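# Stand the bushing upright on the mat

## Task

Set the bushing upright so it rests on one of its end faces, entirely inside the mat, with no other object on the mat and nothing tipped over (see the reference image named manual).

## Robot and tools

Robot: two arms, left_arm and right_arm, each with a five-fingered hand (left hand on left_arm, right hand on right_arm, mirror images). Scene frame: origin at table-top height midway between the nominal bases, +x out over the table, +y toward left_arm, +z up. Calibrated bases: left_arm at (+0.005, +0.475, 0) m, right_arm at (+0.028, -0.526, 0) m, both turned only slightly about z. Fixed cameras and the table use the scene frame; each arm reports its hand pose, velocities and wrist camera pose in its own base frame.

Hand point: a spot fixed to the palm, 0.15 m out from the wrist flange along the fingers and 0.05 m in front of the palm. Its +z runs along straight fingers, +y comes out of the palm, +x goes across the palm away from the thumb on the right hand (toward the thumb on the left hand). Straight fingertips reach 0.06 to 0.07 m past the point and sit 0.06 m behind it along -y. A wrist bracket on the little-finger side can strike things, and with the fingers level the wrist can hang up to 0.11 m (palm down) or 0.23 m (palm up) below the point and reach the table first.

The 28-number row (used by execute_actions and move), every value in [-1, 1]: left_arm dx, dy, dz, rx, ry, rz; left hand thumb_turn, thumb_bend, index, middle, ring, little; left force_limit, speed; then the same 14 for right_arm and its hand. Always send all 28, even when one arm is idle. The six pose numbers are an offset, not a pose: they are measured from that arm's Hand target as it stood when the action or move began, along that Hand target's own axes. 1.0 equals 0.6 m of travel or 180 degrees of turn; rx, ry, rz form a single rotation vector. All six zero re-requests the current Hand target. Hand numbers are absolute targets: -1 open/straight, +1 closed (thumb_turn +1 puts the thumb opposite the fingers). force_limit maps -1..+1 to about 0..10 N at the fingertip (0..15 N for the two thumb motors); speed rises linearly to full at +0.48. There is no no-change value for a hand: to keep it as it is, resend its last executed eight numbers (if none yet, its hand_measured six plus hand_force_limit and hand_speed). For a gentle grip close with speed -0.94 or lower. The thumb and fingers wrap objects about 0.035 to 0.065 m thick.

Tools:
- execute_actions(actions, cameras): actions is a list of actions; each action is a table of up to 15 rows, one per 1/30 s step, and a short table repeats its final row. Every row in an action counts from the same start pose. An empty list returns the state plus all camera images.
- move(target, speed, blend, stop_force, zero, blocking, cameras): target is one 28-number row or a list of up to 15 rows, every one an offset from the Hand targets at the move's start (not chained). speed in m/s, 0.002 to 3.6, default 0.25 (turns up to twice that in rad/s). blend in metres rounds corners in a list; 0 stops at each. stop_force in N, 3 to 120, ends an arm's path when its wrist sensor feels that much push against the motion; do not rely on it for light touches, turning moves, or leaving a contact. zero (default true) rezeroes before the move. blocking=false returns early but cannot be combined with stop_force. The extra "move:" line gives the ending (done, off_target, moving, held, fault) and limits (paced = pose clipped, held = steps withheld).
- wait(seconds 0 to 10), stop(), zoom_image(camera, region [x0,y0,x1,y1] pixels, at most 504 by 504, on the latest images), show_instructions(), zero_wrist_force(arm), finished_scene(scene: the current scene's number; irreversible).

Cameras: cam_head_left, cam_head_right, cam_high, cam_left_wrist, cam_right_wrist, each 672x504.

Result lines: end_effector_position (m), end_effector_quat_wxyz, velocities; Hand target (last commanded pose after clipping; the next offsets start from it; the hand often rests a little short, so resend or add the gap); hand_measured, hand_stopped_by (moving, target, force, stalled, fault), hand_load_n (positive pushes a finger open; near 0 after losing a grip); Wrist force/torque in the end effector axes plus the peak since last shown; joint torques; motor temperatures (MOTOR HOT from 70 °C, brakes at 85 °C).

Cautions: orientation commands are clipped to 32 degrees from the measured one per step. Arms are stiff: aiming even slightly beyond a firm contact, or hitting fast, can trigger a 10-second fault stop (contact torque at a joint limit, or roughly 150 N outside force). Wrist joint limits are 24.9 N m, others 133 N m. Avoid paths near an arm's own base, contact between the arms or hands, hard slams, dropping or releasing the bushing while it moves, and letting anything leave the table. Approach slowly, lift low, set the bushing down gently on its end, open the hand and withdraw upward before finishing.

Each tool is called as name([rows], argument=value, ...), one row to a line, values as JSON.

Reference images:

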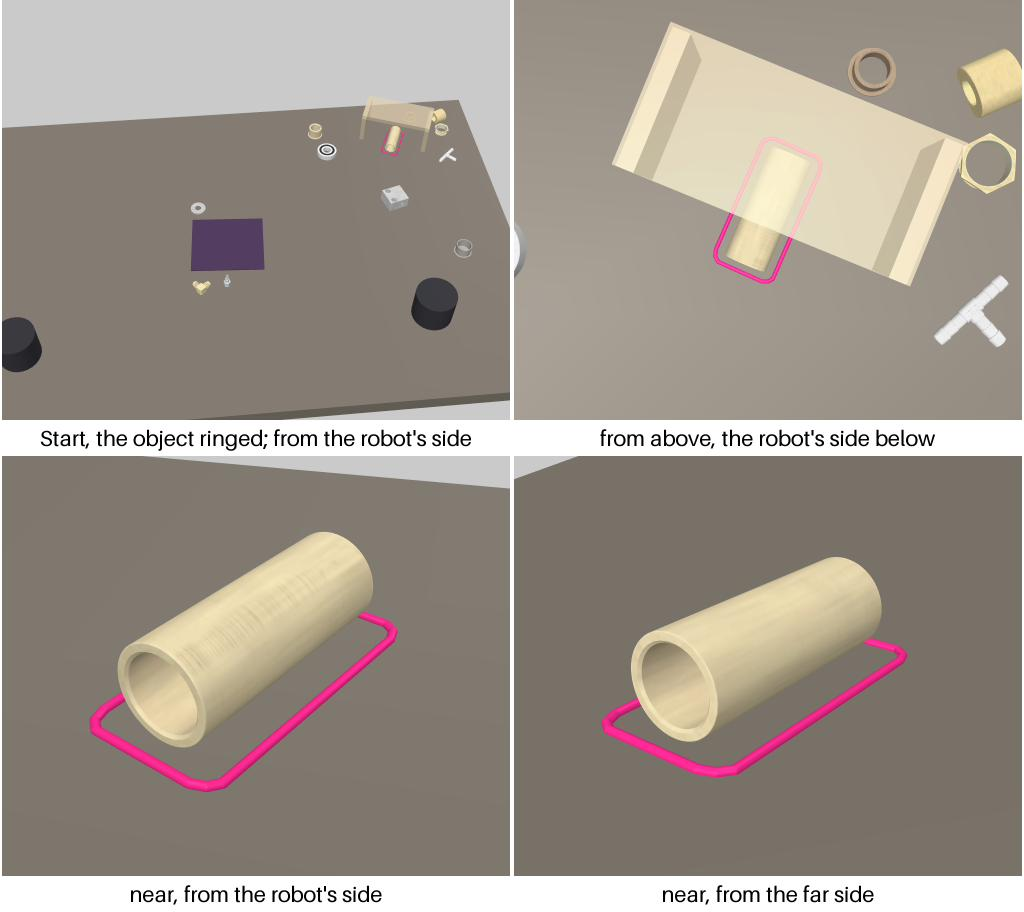

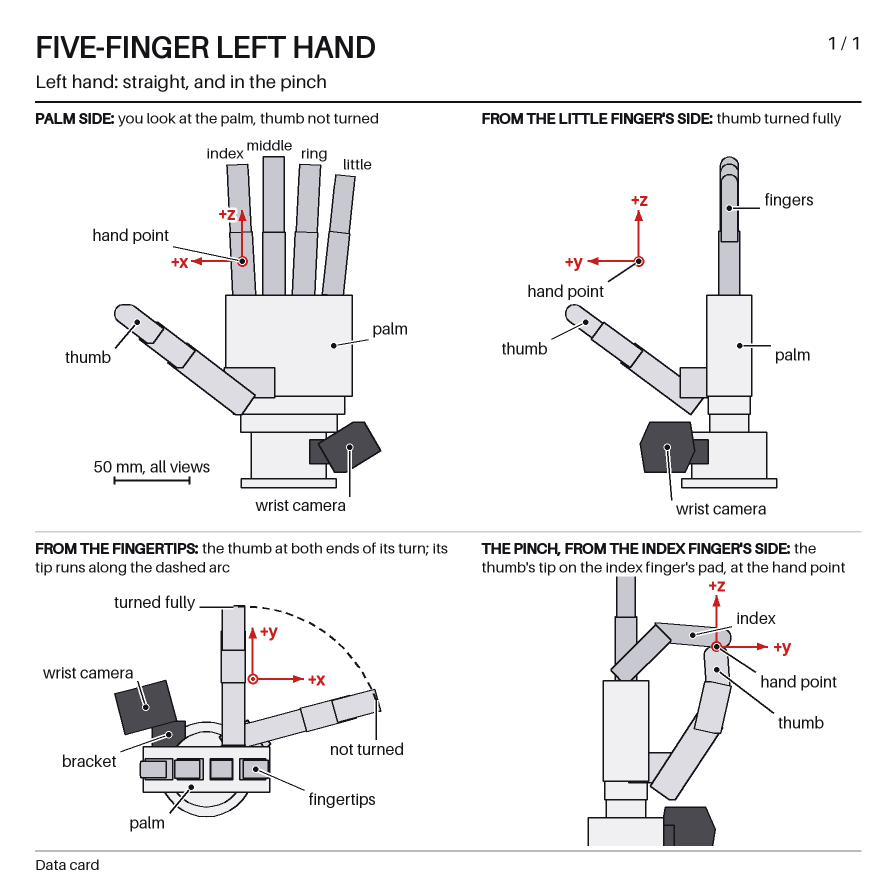

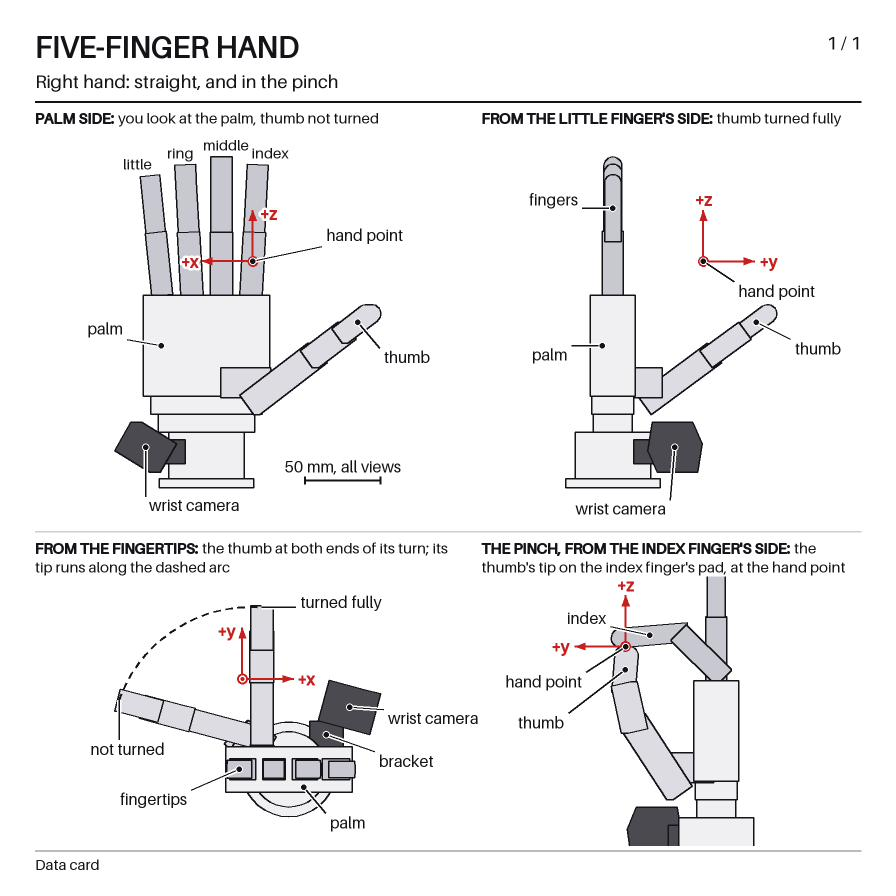

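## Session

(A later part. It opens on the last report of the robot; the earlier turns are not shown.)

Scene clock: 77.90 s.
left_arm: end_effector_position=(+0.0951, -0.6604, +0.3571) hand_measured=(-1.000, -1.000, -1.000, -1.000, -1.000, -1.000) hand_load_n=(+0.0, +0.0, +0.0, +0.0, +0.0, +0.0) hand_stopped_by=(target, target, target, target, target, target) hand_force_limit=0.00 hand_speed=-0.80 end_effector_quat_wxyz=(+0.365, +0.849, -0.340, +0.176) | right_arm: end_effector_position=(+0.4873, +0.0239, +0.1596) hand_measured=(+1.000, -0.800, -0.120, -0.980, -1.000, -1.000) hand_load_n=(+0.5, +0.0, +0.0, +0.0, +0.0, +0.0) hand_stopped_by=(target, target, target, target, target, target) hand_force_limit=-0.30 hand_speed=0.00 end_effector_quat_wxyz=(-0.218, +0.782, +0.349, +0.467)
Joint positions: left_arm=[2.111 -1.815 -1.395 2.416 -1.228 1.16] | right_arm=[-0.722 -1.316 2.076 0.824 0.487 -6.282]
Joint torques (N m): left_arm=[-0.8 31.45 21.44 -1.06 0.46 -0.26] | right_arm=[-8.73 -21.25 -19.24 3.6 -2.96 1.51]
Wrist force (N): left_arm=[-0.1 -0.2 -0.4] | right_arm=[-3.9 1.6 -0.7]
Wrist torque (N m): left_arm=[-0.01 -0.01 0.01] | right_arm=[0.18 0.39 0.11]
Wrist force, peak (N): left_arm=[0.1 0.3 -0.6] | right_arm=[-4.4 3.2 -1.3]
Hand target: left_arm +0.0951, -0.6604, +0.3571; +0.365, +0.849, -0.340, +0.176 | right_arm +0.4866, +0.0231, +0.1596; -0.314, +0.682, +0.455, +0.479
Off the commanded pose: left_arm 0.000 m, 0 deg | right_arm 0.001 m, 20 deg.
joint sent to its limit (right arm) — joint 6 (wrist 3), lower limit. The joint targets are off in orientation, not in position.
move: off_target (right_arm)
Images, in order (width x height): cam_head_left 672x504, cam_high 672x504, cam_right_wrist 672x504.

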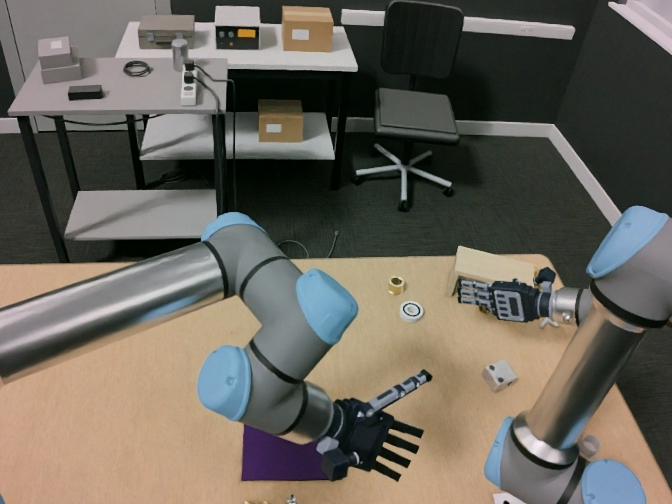

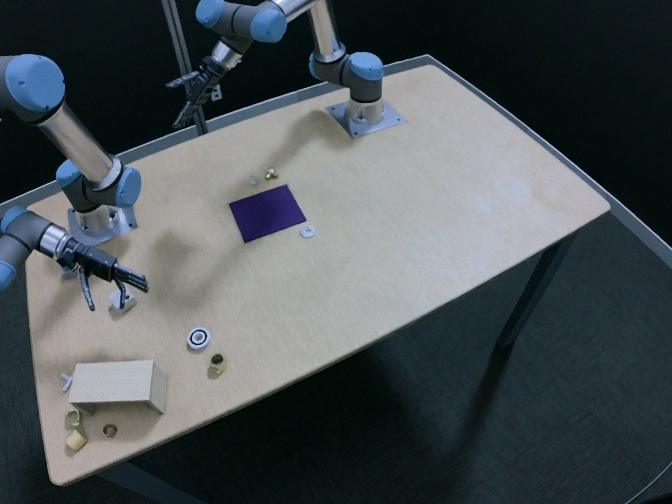

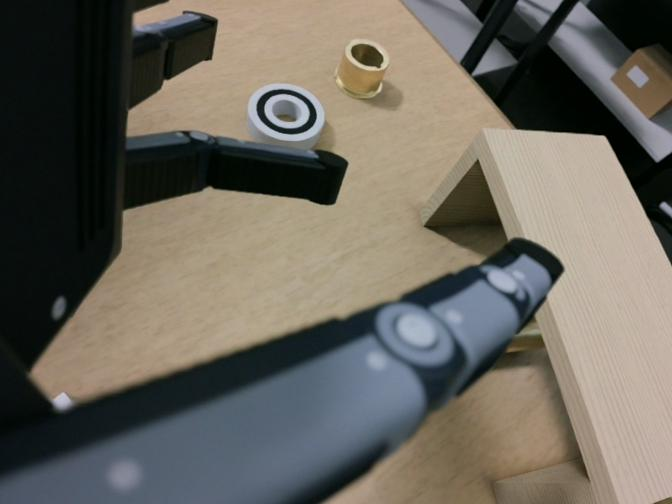

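move([
  [0,0,0,0,0,0,-1,-1,-1,-1,-1,-1,0,-0.8,0,0,0,0,0,0.66,1,-0.8,-0.12,-0.98,-1,-1,-0.3,0],
  [0,0,0,0,0,0,-1,-1,-1,-1,-1,-1,0,-0.8,0,0,0,0,0,-0.66,1,-0.8,-0.12,-0.98,-1,-1,-0.3,0],
  [0,0,0,0,0,0,-1,-1,-1,-1,-1,-1,0,-0.8,0,0,0,0,0,0,1,-0.8,-0.12,-0.98,-1,-1,-0.3,0],
], speed=0.6, blend=[0.02,0.02,0], cameras=["cam_head_left","cam_high","cam_right_wrist"])

Scene clock: 85.93 s.
left_arm: end_effector_position=(+0.0951, -0.6604, +0.3571) hand_measured=(-1.000, -1.000, -1.000, -1.000, -1.000, -1.000) hand_load_n=(+0.0, -0.5, +0.0, +0.0, +0.0, +0.0) hand_stopped_by=(target, target, target, target, target, target) hand_force_limit=0.00 hand_speed=-0.80 end_effector_quat_wxyz=(+0.365, +0.849, -0.340, +0.176) | right_arm: end_effector_position=(+0.4866, +0.0231, +0.1596) hand_measured=(+1.000, -0.800, -0.120, -0.980, -1.000, -1.000) hand_load_n=(+0.5, +0.0, +0.5, +0.0, +0.0, +0.0) hand_stopped_by=(target, target, target, target, target, target) hand_force_limit=-0.30 hand_speed=0.00 end_effector_quat_wxyz=(-0.314, +0.682, +0.456, +0.479)
Joint positions: left_arm=[2.111 -1.815 -1.395 2.416 -1.228 1.16] | right_arm=[-0.795 -1.053 2.05 1.38 0.522 -0.886]
Joint torques (N m): left_arm=[0.61 31.65 21.04 -1.04 0.52 -0.17] | right_arm=[-7.01 -25.9 -2.57 3.37 1.65 1.68]
Wrist force (N): left_arm=[-0.1 0.1 -0.3] | right_arm=[-3.9 1.7 -0.9]
Wrist torque (N m): left_arm=[0.03 0.01 0.00] | right_arm=[0.18 0.40 0.19]
Wrist force, peak (N): left_arm=[-0.1 -0.3 -0.6] | right_arm=[-3.9 3.3 -0.4]
Hand target: left_arm +0.0951, -0.6604, +0.3571; +0.365, +0.849, -0.340, +0.176 | right_arm +0.4866, +0.0231, +0.1596; -0.314, +0.682, +0.455, +0.479
Off the commanded pose: left_arm 0.000 m, 0 deg | right_arm 0.000 m, 0 deg.
move: done
Images, in order (width x height): cam_head_left 672x504, cam_high 672x504, cam_right_wrist 672x504.

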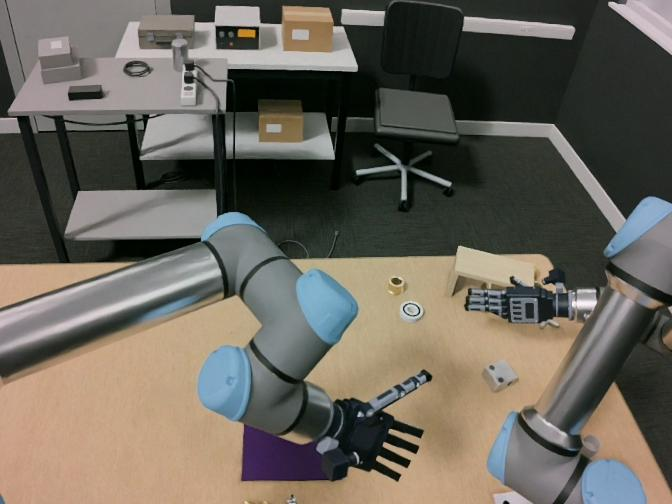

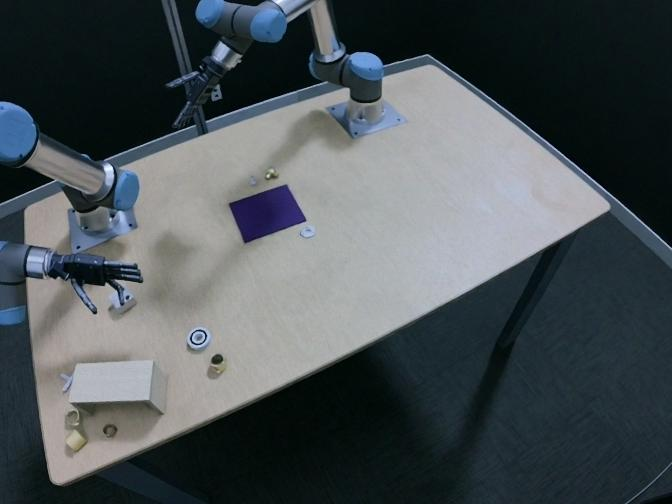

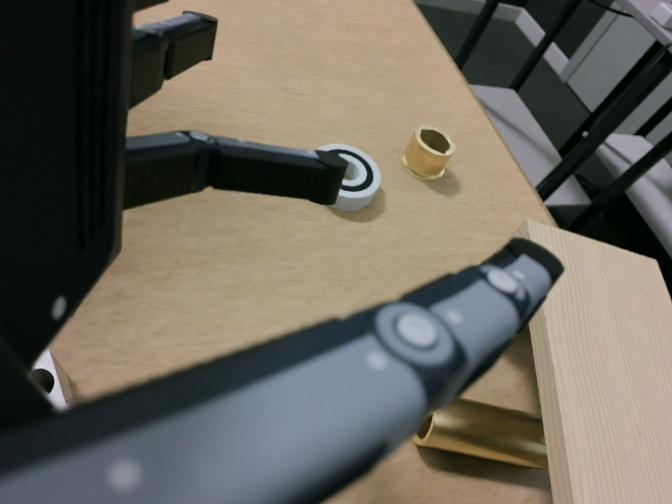

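move(target=[0,0,0,0,0,0,-1,-1,-1,-1,-1,-1,0,-0.8,-0.193,0.0587,0.0773,0,0,0,1,-0.8,-0.12,-0.98,-1,-1,-0.3,0], speed=0.12, stop_force=6, cameras=["cam_head_left","cam_right_wrist"])

zoom_image(camera="cam_head_left", region=[420, 230, 620, 400])

Scene clock: 91.17 s.
left_arm: end_effector_position=(+0.0951, -0.6604, +0.3571) hand_measured=(-1.000, -1.000, -1.000, -1.000, -1.000, -1.000) hand_load_n=(+0.0, +0.0, +0.0, +0.0, +0.0, +0.0) hand_stopped_by=(target, target, target, target, target, target) hand_force_limit=0.00 hand_speed=-0.80 end_effector_quat_wxyz=(+0.365, +0.849, -0.340, +0.176) | right_arm: end_effector_position=(+0.5213, +0.0123, +0.0352) hand_measured=(+1.000, -0.800, -0.120, -0.980, -1.000, -1.000) hand_load_n=(+0.5, +0.0, +0.0, +0.0, +0.0, +0.0) hand_stopped_by=(target, target, target, target, target, target) hand_force_limit=-0.30 hand_speed=0.00 end_effector_quat_wxyz=(-0.314, +0.682, +0.455, +0.479)
Joint positions: left_arm=[2.111 -1.815 -1.395 2.416 -1.228 1.16] | right_arm=[-0.751 -0.728 1.911 1.137 0.491 -0.821]
Joint torques (N m): left_arm=[-0.04 32.33 21.96 -1 0.55 -0.4] | right_arm=[-8.3 -33.62 -9.31 0.56 1.56 -1.61]
Wrist force (N): left_arm=[0.0 -0.1 -0.2] | right_arm=[-3.7 1.7 -0.9]
Wrist torque (N m): left_arm=[-0.01 -0.01 0.01] | right_arm=[0.19 0.38 0.12]
Wrist force, peak (N): left_arm=[-0.1 0.0 -0.6] | right_arm=[-4.8 1.9 -0.4]
Hand target: left_arm +0.0951, -0.6604, +0.3571; +0.365, +0.849, -0.340, +0.176 | right_arm +0.5213, +0.0123, +0.0352; -0.314, +0.682, +0.455, +0.479
Off the commanded pose: left_arm 0.000 m, 0 deg | right_arm 0.000 m, 0 deg.
move: done
Images, in order (width x height): cam_head_left 672x504, cam_right_wrist 672x504.

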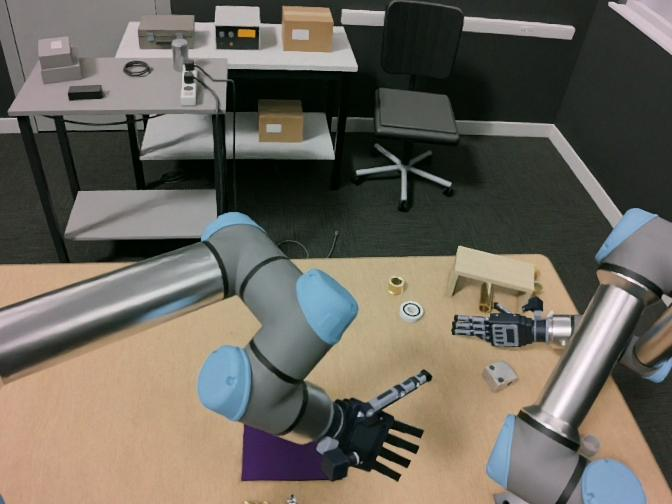

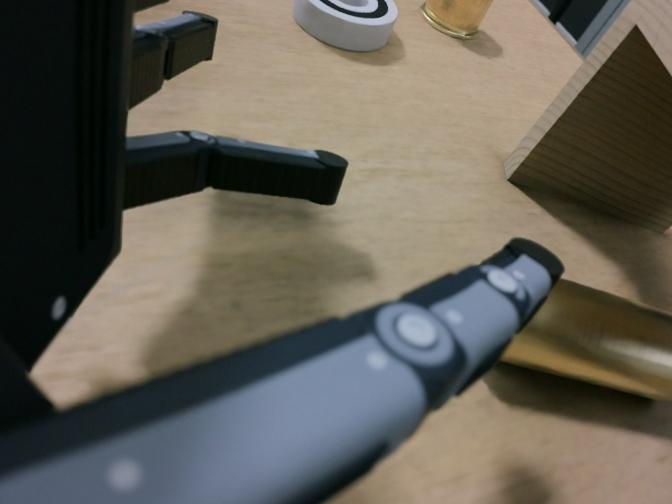

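Scaled by 2.520 from the camera's 672x504 image, which has a finer 960x720 frame.

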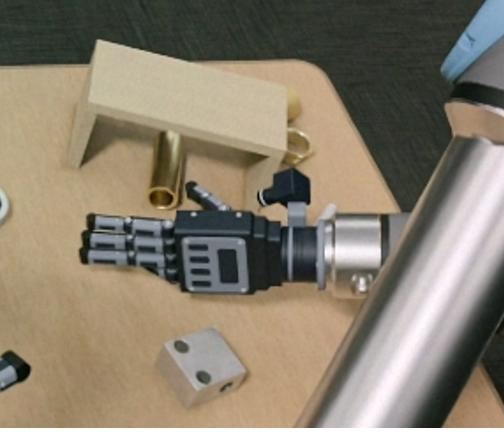

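move([
  [0,0,0,0,0,0,-1,-1,-1,-1,-1,-1,0,-0.8,-0.0254,0,0.0092,0,0,0,1,-0.95,-0.06,-0.98,-1,-1,-0.3,0],
  [0,0,0,0,0,0,-1,-1,-1,-1,-1,-1,0,-0.8,-0.026,0.1133,0.008,0,0,0,1,-0.95,-0.06,-0.98,-1,-1,-0.3,0],
], speed=0.05, stop_force=5, cameras=["cam_head_left","cam_right_wrist"])

zoom_image(camera="cam_head_left", region=[420, 230, 620, 400])

Scene clock: 106.97 s.
left_arm: end_effector_position=(+0.0951, -0.6604, +0.3571) hand_measured=(-1.000, -1.000, -1.000, -1.000, -1.000, -1.000) hand_load_n=(-0.5, -0.5, +0.0, +0.0, +0.0, +0.0) hand_stopped_by=(target, target, target, target, target, target) hand_force_limit=0.00 hand_speed=-0.80 end_effector_quat_wxyz=(+0.365, +0.849, -0.340, +0.176) | right_arm: end_effector_position=(+0.5837, -0.0150, +0.0194) hand_measured=(+1.000, -0.950, -0.060, -0.980, -1.000, -1.000) hand_load_n=(+0.5, +0.0, +0.0, +0.0, +0.0, +0.0) hand_stopped_by=(target, target, target, target, target, target) hand_force_limit=-0.30 hand_speed=0.00 end_effector_quat_wxyz=(-0.314, +0.682, +0.455, +0.479)
Joint positions: left_arm=[2.111 -1.815 -1.395 2.416 -1.228 1.16] | right_arm=[-0.702 -0.624 1.669 1.203 0.459 -0.739]
Joint torques (N m): left_arm=[-0.18 32.8 22.43 -0.92 0.33 -0.22] | right_arm=[-8.79 -53.8 -13.85 -0.61 1.43 -1.93]
Wrist force (N): left_arm=[0.2 0.1 -0.3] | right_arm=[-3.7 1.7 -1.2]
Wrist torque (N m): left_arm=[0.03 -0.04 0.01] | right_arm=[0.22 0.39 0.13]
Wrist force, peak (N): left_arm=[-0.1 -0.1 -0.7] | right_arm=[-4.3 1.9 -1.0]
Hand target: left_arm +0.0951, -0.6604, +0.3571; +0.365, +0.849, -0.340, +0.176 | right_arm +0.5837, -0.0150, +0.0194; -0.314, +0.682, +0.455, +0.479
Off the commanded pose: left_arm 0.000 m, 0 deg | right_arm 0.000 m, 0 deg.
move: done
Images, in order (width x height): cam_head_left 672x504, cam_right_wrist 672x504.

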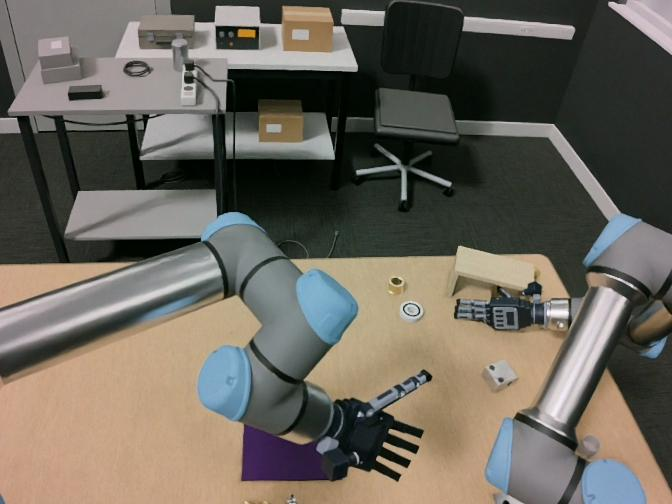

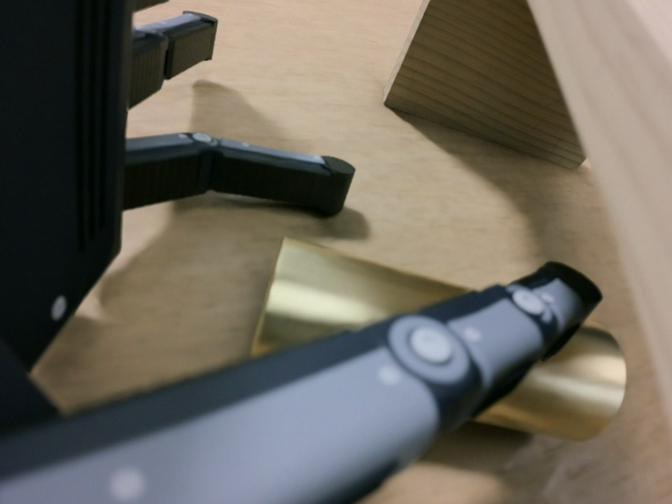

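Scaled by 2.520 from the camera's 672x504 image, which has a finer 960x720 frame.

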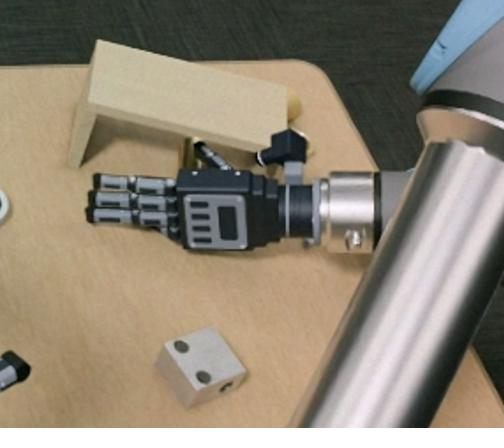

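move([
  [0,0,0,0,0,0,-1,-1,-1,-1,-1,-1,0,-0.8,0,-0.13,0,0,0,0,1,-0.95,-0.06,-0.98,-1,-1,-0.3,0],
  [0,0,0,0,0,0,-1,-1,-1,-1,-1,-1,0,-0.8,0.032,-0.1475,-0.063,-0.103,0.077,0.024,1,-0.95,-0.06,-0.98,-1,-1,-0.3,0],
], speed=[0.08,0.2], cameras=["cam_head_left","cam_right_wrist"])

zoom_image(camera="cam_head_left", region=[420, 230, 620, 400])

Scene clock: 117.00 s.
left_arm: end_effector_position=(+0.0951, -0.6604, +0.3571) hand_measured=(-1.000, -1.000, -1.000, -1.000, -1.000, -1.000) hand_load_n=(+0.0, +0.0, +0.0, +0.0, +0.0, +0.0) hand_stopped_by=(target, target, target, target, target, target) hand_force_limit=0.00 hand_speed=-0.80 end_effector_quat_wxyz=(+0.365, +0.849, -0.340, +0.176) | right_arm: end_effector_position=(+0.5098, +0.0122, +0.0224) hand_measured=(+1.000, -0.950, -0.060, -0.980, -1.000, -1.000) hand_load_n=(+0.5, +0.0, +0.0, +0.0, +0.0, +0.0) hand_stopped_by=(target, target, target, target, target, target) hand_force_limit=-0.30 hand_speed=0.00 end_effector_quat_wxyz=(-0.309, +0.683, +0.441, +0.493)
Joint positions: left_arm=[2.111 -1.815 -1.395 2.416 -1.228 1.16] | right_arm=[-0.781 -0.698 1.962 1.085 0.471 -0.849]
Joint torques (N m): left_arm=[-1.07 33.28 22.57 -1.06 0.54 -0.38] | right_arm=[-0.47 -39.32 -2.08 1.71 -1.03 -0.34]
Wrist force (N): left_arm=[-0.1 -0.2 -0.2] | right_arm=[-3.8 1.9 -0.4]
Wrist torque (N m): left_arm=[-0.03 0.01 0.01] | right_arm=[0.19 0.38 0.10]
Wrist force, peak (N): left_arm=[0.1 -0.5 -0.6] | right_arm=[-4.3 2.0 -1.4]
Hand target: left_arm +0.0951, -0.6604, +0.3571; +0.365, +0.849, -0.340, +0.176 | right_arm +0.5098, +0.0122, +0.0224; -0.309, +0.683, +0.441, +0.493 (not the last commanded pose)
Off the commanded pose: left_arm 0.000 m, 0 deg | right_arm 0.039 m, 21 deg.
FORCE FAULT: contact force on the right arm reached its limit, and that arm stopped. The contact can be on any part of that arm, not only on its tool. That arm's remaining commands of this call were not run. That arm is still stopped at the end of this call. That arm stays stopped for about 10 more seconds. Until then a move that you send moves the other arm only, and its call returns only when the move has ended. Once the stop has ended, the next robot result says so. If the stop ends while you think or write, that arm runs what you send next, counted from a new Hand target: where the arm stands when the stop ends. While its stop runs, that arm, its gripper or tool too, takes no new command. Until it ends, the stop uses up actions while you think or wait. An arm that is not stopped still takes commands.
move: fault (right_arm); path passed 1 of 2 targets
Images, in order (width x height): cam_head_left 672x504, cam_right_wrist 672x504.

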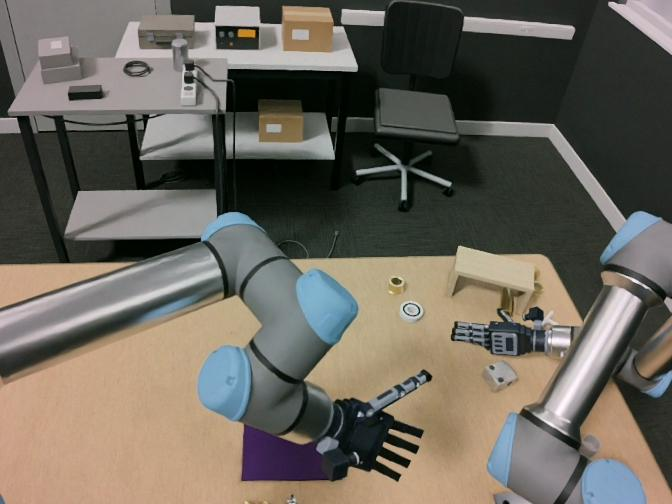

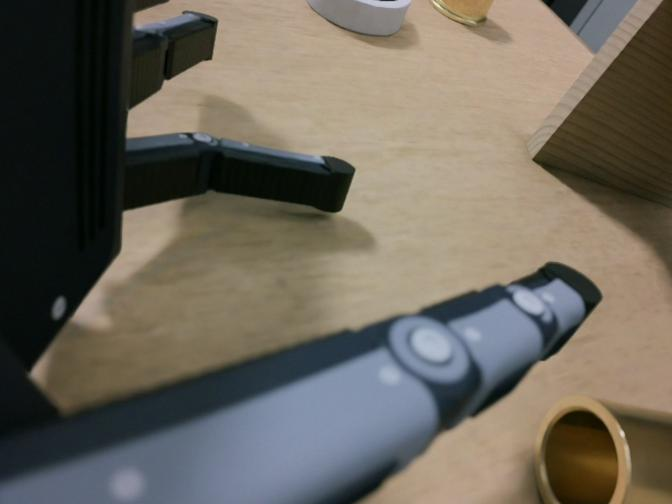

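Scaled by 2.520 from the camera's 672x504 image, which has a finer 960x720 frame.

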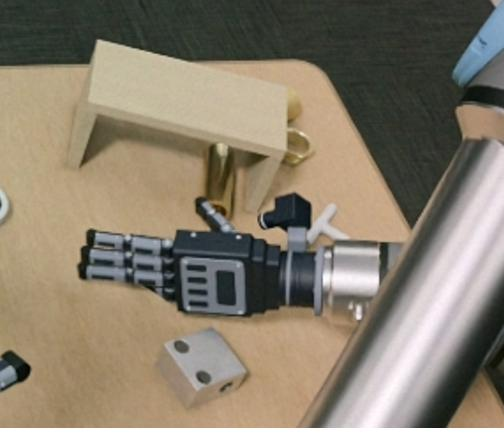

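wait(seconds=2, cameras=["cam_head_left","cam_head_right","cam_high","cam_right_wrist"])

zoom_image(camera="cam_head_right", region=[440, 220, 672, 420])

zoom_image(camera="cam_high", region=[0, 200, 200, 400])

Scene clock: 137.40 s.
left_arm: end_effector_position=(+0.0951, -0.6604, +0.3571) hand_measured=(-1.000, -1.000, -1.000, -1.000, -1.000, -1.000) hand_load_n=(+0.0, +0.0, +0.0, +0.0, +0.0, +0.0) hand_stopped_by=(target, target, target, target, target, target) hand_force_limit=0.00 hand_speed=-0.80 end_effector_quat_wxyz=(+0.365, +0.849, -0.340, +0.176) | right_arm: end_effector_position=(+0.5098, +0.0122, +0.0224) hand_measured=(+1.000, -0.950, -0.060, -0.980, -1.000, -1.000) hand_load_n=(+0.0, +0.0, +0.0, +0.0, +0.0, +0.0) hand_stopped_by=(target, target, target, target, target, target) hand_force_limit=-0.30 hand_speed=0.00 end_effector_quat_wxyz=(-0.309, +0.683, +0.441, +0.493)
Joint positions: left_arm=[2.111 -1.815 -1.395 2.416 -1.228 1.16] | right_arm=[-0.781 -0.698 1.962 1.085 0.471 -0.849]
Joint torques (N m): left_arm=[-0.34 33.21 23.36 -1.05 0.38 -0.34] | right_arm=[0.95 -40.84 -3.55 1.85 -0.78 -0.09]
Wrist force (N): left_arm=[-0.2 -0.1 -0.2] | right_arm=[-4.1 1.7 -0.8]
Wrist torque (N m): left_arm=[0.00 0.02 -0.01] | right_arm=[0.19 0.44 0.09]
Wrist force, peak (N): left_arm=[0.3 -0.3 -0.7] | right_arm=[-4.4 1.8 -0.9]
Hand target: left_arm +0.0951, -0.6604, +0.3571; +0.365, +0.849, -0.340, +0.176 | right_arm +0.5098, +0.0122, +0.0224; -0.309, +0.683, +0.441, +0.493 (not the last commanded pose)
Off the commanded pose: left_arm 0.000 m, 0 deg | right_arm 0.039 m, 21 deg.
FORCE FAULT, CONTINUED: the right arm's stop, for the force fault that an earlier result reported, is over. The rest of the stop counts as 19 of the actions that you can send in this scene. That arm's target is now where it stood when the stop ended, not its last command. That arm accepts commands again.
wait: 2.00 s; at rest from the start
Images, in order (width x height): cam_head_left 672x504, cam_head_right 672x504, cam_high 672x504, cam_right_wrist 672x504.

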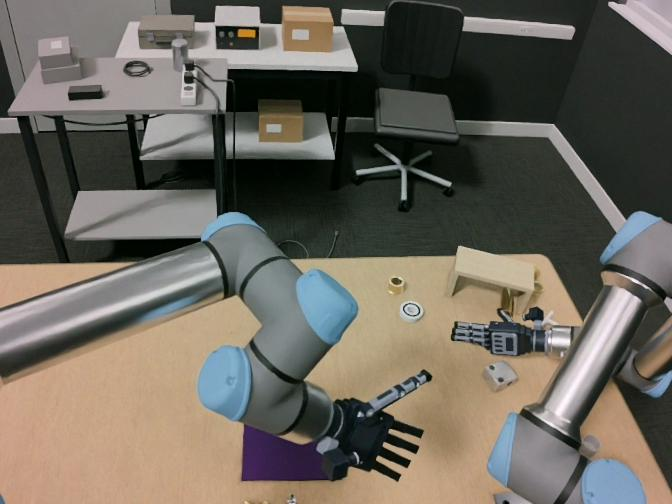

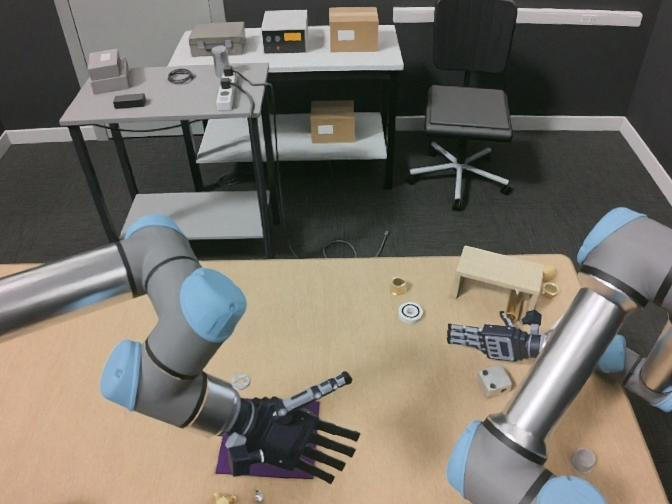

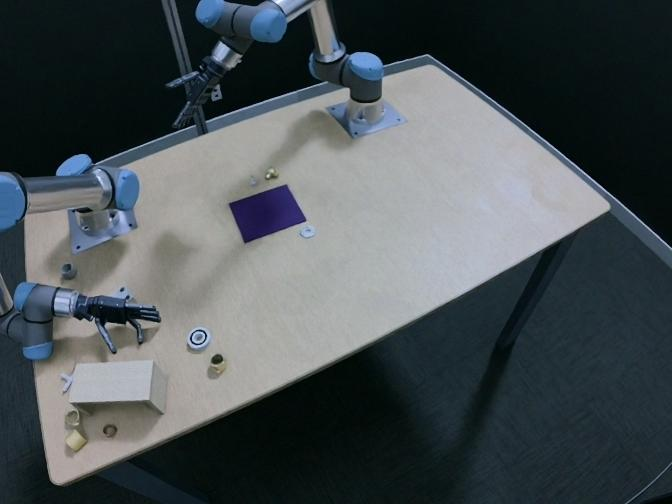

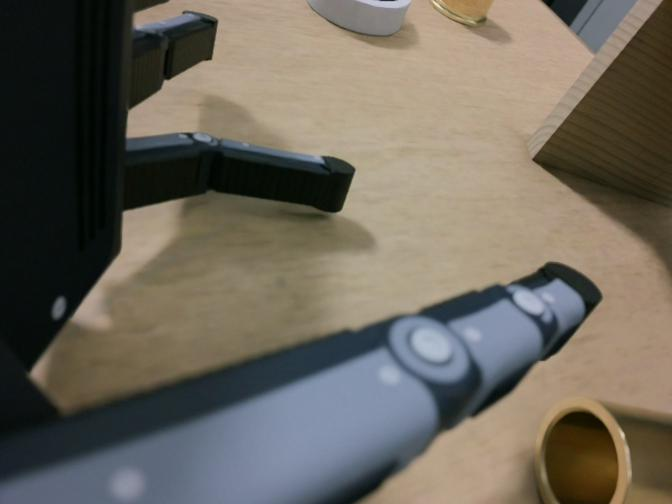

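Scaled by 2.172 from the camera's 672x504 image, which has a finer 960x720 frame.

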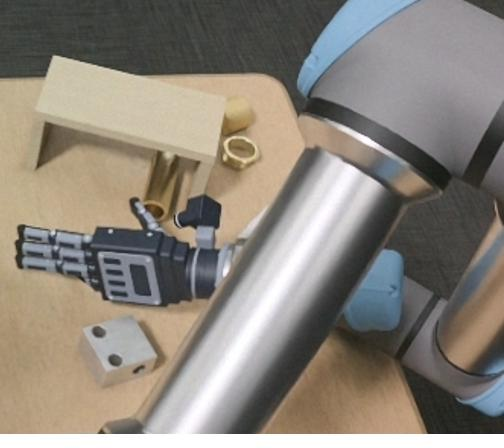

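Scaled by 2.520 from the camera's 672x504 image, which has a finer 960x720 frame.

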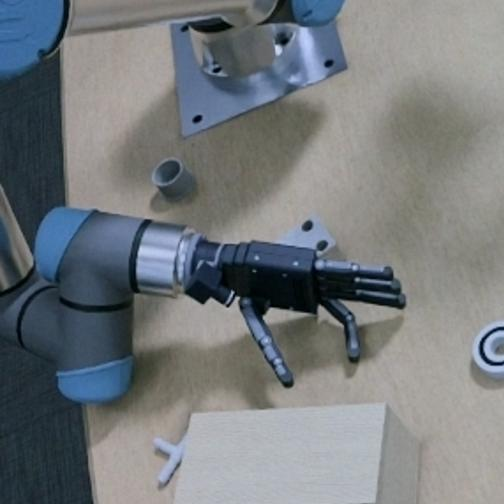

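move([
  [0,0,0,0,0,0,-1,-1,-1,-1,-1,-1,0,-0.8,0.03,0.04,0,0,0,0,1,-0.95,0.0,-0.98,-1,-1,-0.3,0],
  [0,0,0,0,0,0,-1,-1,-1,-1,-1,-1,0,-0.8,-0.008,0.08,-0.1227,0,0,0,1,-0.95,0.0,-0.98,-1,-1,-0.3,0],
], speed=0.1, cameras=["cam_head_left","cam_head_right","cam_right_wrist"])

zoom_image(camera="cam_head_left", region=[420, 230, 620, 400])

Scene clock: 142.97 s.
left_arm: end_effector_position=(+0.0951, -0.6604, +0.3571) hand_measured=(-1.000, -1.000, -1.000, -1.000, -1.000, -1.000) hand_load_n=(+0.0, +0.0, -0.5, +0.0, +0.0, +0.0) hand_stopped_by=(target, target, target, target, target, target) hand_force_limit=0.00 hand_speed=-0.80 end_effector_quat_wxyz=(+0.365, +0.849, -0.340, +0.176) | right_arm: end_effector_position=(+0.5233, -0.0725, +0.0422) hand_measured=(+1.000, -0.950, +0.000, -0.980, -1.000, -1.000) hand_load_n=(+0.5, +0.0, +0.0, +0.0, +0.0, +0.0) hand_stopped_by=(target, target, target, target, target, target) hand_force_limit=-0.30 hand_speed=0.00 end_effector_quat_wxyz=(-0.309, +0.683, +0.441, +0.493)
Joint positions: left_arm=[2.111 -1.815 -1.395 2.416 -1.228 1.16] | right_arm=[-0.897 -0.682 1.832 1.336 0.558 -1.006]
Joint torques (N m): left_arm=[0.59 34.42 23.28 -1.15 0.52 -0.51] | right_arm=[1.23 -50.42 -1.71 0.34 -2.62 0.4]
Wrist force (N): left_arm=[0.1 -0.1 -0.5] | right_arm=[-3.8 1.8 -1.0]
Wrist torque (N m): left_arm=[0.02 -0.03 0.01] | right_arm=[0.22 0.40 0.09]
Wrist force, peak (N): left_arm=[-0.2 -0.4 -0.6] | right_arm=[-4.0 2.1 -1.6]
Hand target: left_arm +0.0951, -0.6604, +0.3571; +0.365, +0.849, -0.340, +0.176 | right_arm +0.5233, -0.0725, +0.0423; -0.309, +0.683, +0.441, +0.493
Off the commanded pose: left_arm 0.000 m, 0 deg | right_arm 0.000 m, 0 deg.
move: done
Images, in order (width x height): cam_head_left 672x504, cam_head_right 672x504, cam_right_wrist 672x504.

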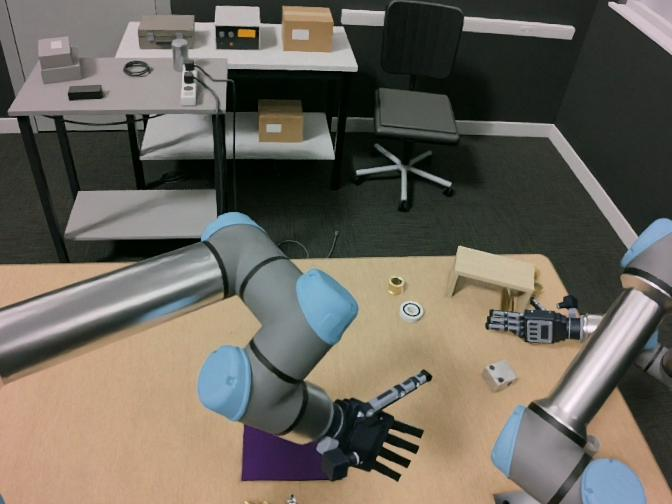

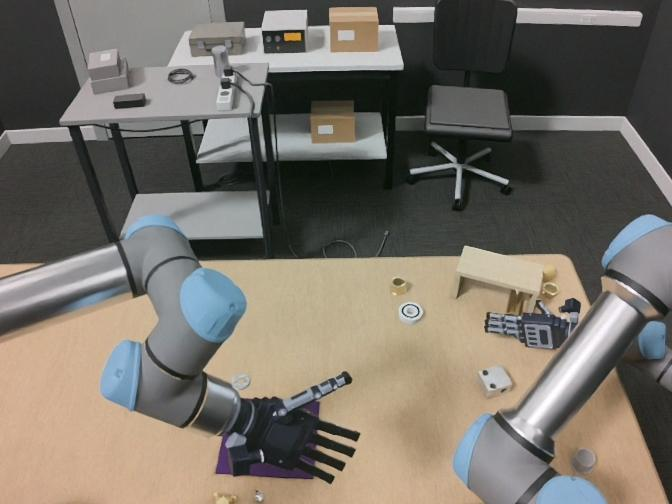

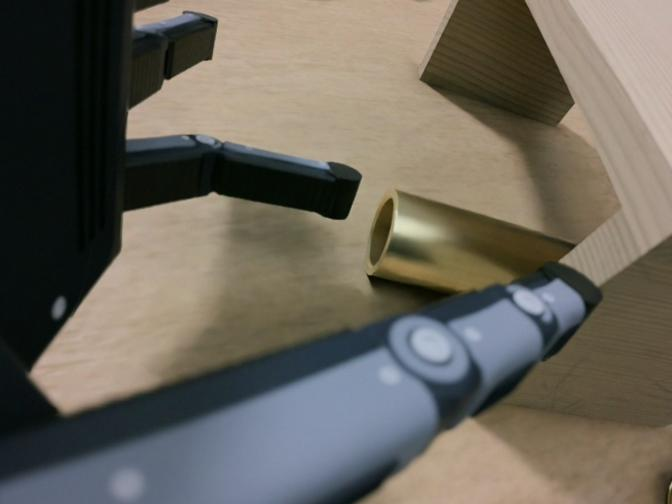

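Scaled by 2.520 from the camera's 672x504 image, which has a finer 960x720 frame.

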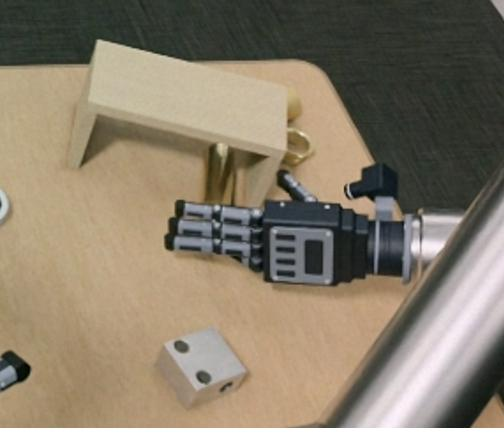

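move([
  [0,0,0,0,0,0,-1,-1,-1,-1,-1,-1,0,-0.8,-0.0318,0,0.0125,0,0,0,1,0.0,0.0,-0.98,-1,-1,-0.3,0],
  [0,0,0,0,0,0,-1,-1,-1,-1,-1,-1,0,-0.8,-0.0318,0.045,0.0125,0,0,0,1,0.0,0.0,-0.98,-1,-1,-0.3,0],
], speed=0.05, stop_force=5, cameras=["cam_head_left","cam_right_wrist"])

Scene clock: 151.80 s.
left_arm: end_effector_position=(+0.0951, -0.6604, +0.3571) hand_measured=(-1.000, -1.000, -1.000, -1.000, -1.000, -1.000) hand_load_n=(+0.0, +0.0, +0.0, +0.0, +0.0, +0.0) hand_stopped_by=(target, target, target, target, target, target) hand_force_limit=0.00 hand_speed=-0.80 end_effector_quat_wxyz=(+0.365, +0.849, -0.340, +0.176) | right_arm: end_effector_position=(+0.5484, -0.0831, +0.0221) hand_measured=(+1.000, +0.000, +0.000, -0.980, -1.000, -1.000) hand_load_n=(+0.0, +0.0, +0.0, +0.0, +0.0, +0.0) hand_stopped_by=(target, target, target, target, target, target) hand_force_limit=-0.30 hand_speed=0.00 end_effector_quat_wxyz=(-0.309, +0.683, +0.441, +0.493)
Joint positions: left_arm=[2.111 -1.815 -1.395 2.416 -1.228 1.16] | right_arm=[-0.869 -0.611 1.727 1.341 0.536 -0.972]
Joint torques (N m): left_arm=[0.04 35.41 23.4 -0.93 0.54 -0.4] | right_arm=[-8.14 -52.68 -12.58 -0.57 1.66 -1.57]
Wrist force (N): left_arm=[0.1 0.0 -0.1] | right_arm=[-3.6 1.7 -0.7]
Wrist torque (N m): left_arm=[0.02 -0.02 0.01] | right_arm=[0.18 0.37 0.12]
Wrist force, peak (N): left_arm=[0.1 0.0 -0.8] | right_arm=[-4.1 1.9 -1.1]
Hand target: left_arm +0.0951, -0.6604, +0.3571; +0.365, +0.849, -0.340, +0.176 | right_arm +0.5484, -0.0831, +0.0221; -0.309, +0.683, +0.441, +0.493
Off the commanded pose: left_arm 0.000 m, 0 deg | right_arm 0.000 m, 0 deg.
move: done
Images, in order (width x height): cam_head_left 672x504, cam_right_wrist 672x504.

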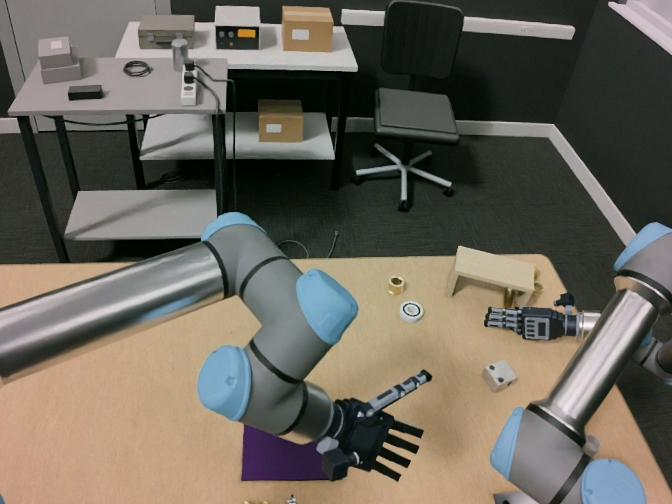

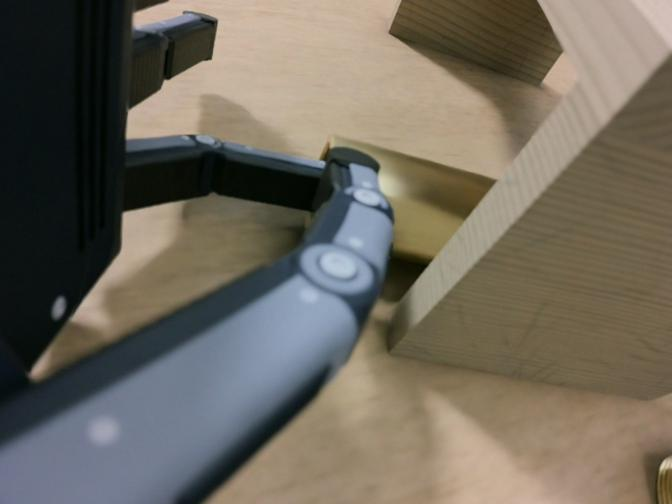

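move(target=[0,0,0,0,0,0,-1,-1,-1,-1,-1,-1,0,-0.8,0,0,0,0,0,0,1,0.5,0.5,-0.98,-1,-1,0,-0.7], cameras=["cam_right_wrist"])

wait(seconds=0.5, cameras=["cam_right_wrist"])

Scene clock: 153.63 s.
left_arm: end_effector_position=(+0.0951, -0.6604, +0.3571) hand_measured=(-1.000, -1.000, -1.000, -1.000, -1.000, -1.000) hand_load_n=(+0.0, +0.0, +0.0, +0.0, +0.0, +0.0) hand_stopped_by=(target, target, target, target, target, target) hand_force_limit=0.00 hand_speed=-0.80 end_effector_quat_wxyz=(+0.365, +0.849, -0.340, +0.176) | right_arm: end_effector_position=(+0.5484, -0.0831, +0.0221) hand_measured=(+1.000, +0.164, +0.244, -0.980, -1.000, -1.000) hand_load_n=(-4.5, +7.0, +2.0, +0.0, +0.0, -0.5) hand_stopped_by=(target, force, force, target, target, target) hand_force_limit=0.00 hand_speed=-0.70 end_effector_quat_wxyz=(-0.309, +0.683, +0.441, +0.493)
Joint positions: left_arm=[2.111 -1.815 -1.395 2.416 -1.228 1.16] | right_arm=[-0.869 -0.611 1.727 1.341 0.536 -0.972]
Joint torques (N m): left_arm=[0.14 34.51 23.59 -1.07 0.39 -0.37] | right_arm=[-5.99 -50.9 -14.01 0.11 -0.08 -1.74]
Wrist force (N): left_arm=[0.2 0.1 -0.4] | right_arm=[-4.9 1.7 -0.8]
Wrist torque (N m): left_arm=[0.04 -0.04 0.01] | right_arm=[0.19 0.43 0.11]
Wrist force, peak (N): left_arm=[-0.4 0.2 -0.4] | right_arm=[-5.1 1.7 -0.2]
Hand target: left_arm +0.0951, -0.6604, +0.3571; +0.365, +0.849, -0.340, +0.176 | right_arm +0.5484, -0.0831, +0.0221; -0.309, +0.683, +0.441, +0.493
Off the commanded pose: left_arm 0.000 m, 0 deg | right_arm 0.000 m, 0 deg.
move: done
Images, in order (width x height): cam_right_wrist 672x504.

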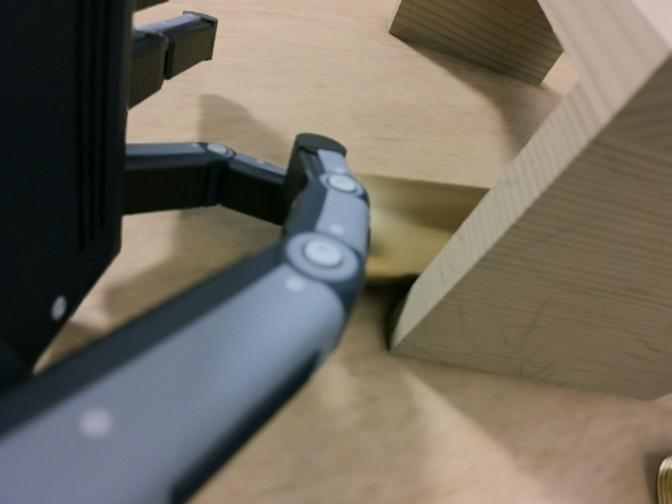

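Scene clock: 154.13 s.
left_arm: end_effector_position=(+0.0951, -0.6604, +0.3571) hand_measured=(-1.000, -1.000, -1.000, -1.000, -1.000, -1.000) hand_load_n=(+0.0, +0.0, +0.0, +0.0, +0.0, +0.0) hand_stopped_by=(target, target, target, target, target, target) hand_force_limit=0.00 hand_speed=-0.80 end_effector_quat_wxyz=(+0.365, +0.849, -0.340, +0.176) | right_arm: end_effector_position=(+0.5484, -0.0831, +0.0221) hand_measured=(+1.000, +0.164, +0.244, -0.980, -1.000, -1.000) hand_load_n=(-4.5, +6.5, +2.0, +0.0, +0.0, +0.0) hand_stopped_by=(target, force, force, target, target, target) hand_force_limit=0.00 hand_speed=-0.70 end_effector_quat_wxyz=(-0.309, +0.683, +0.441, +0.493)
Joint positions: left_arm=[2.111 -1.815 -1.395 2.416 -1.228 1.16] | right_arm=[-0.869 -0.611 1.727 1.341 0.536 -0.972]
Joint torques (N m): left_arm=[0.08 35.09 24.07 -1.15 0.42 -0.21] | right_arm=[-6.2 -49.28 -14.11 0.95 -1.95 -1.61]
Wrist force (N): left_arm=[-0.1 0.0 -0.5] | right_arm=[-4.8 1.7 -0.4]
Wrist torque (N m): left_arm=[0.03 0.00 0.00] | right_arm=[0.17 0.39 0.11]
Wrist force, peak (N): left_arm=[0.2 -0.1 -0.4] | right_arm=[-5.0 1.9 -0.6]
Hand target: left_arm +0.0951, -0.6604, +0.3571; +0.365, +0.849, -0.340, +0.176 | right_arm +0.5484, -0.0831, +0.0221; -0.309, +0.683, +0.441, +0.493
Off the commanded pose: left_arm 0.000 m, 0 deg | right_arm 0.000 m, 0 deg.
wait: 0.50 s; at rest by 0.17 s
Images, in order (width x height): cam_right_wrist 672x504.

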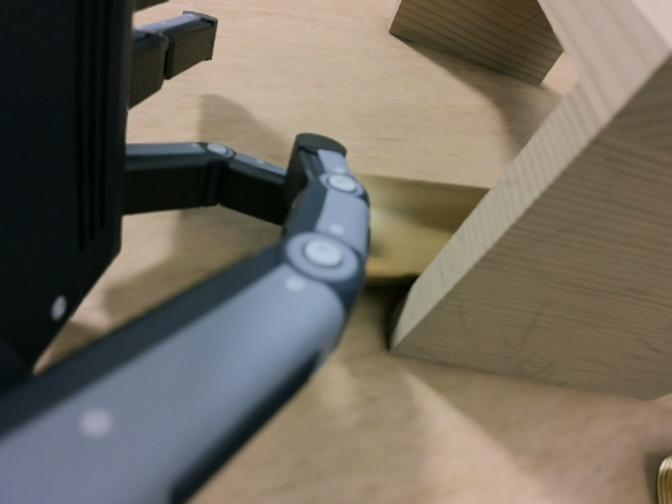

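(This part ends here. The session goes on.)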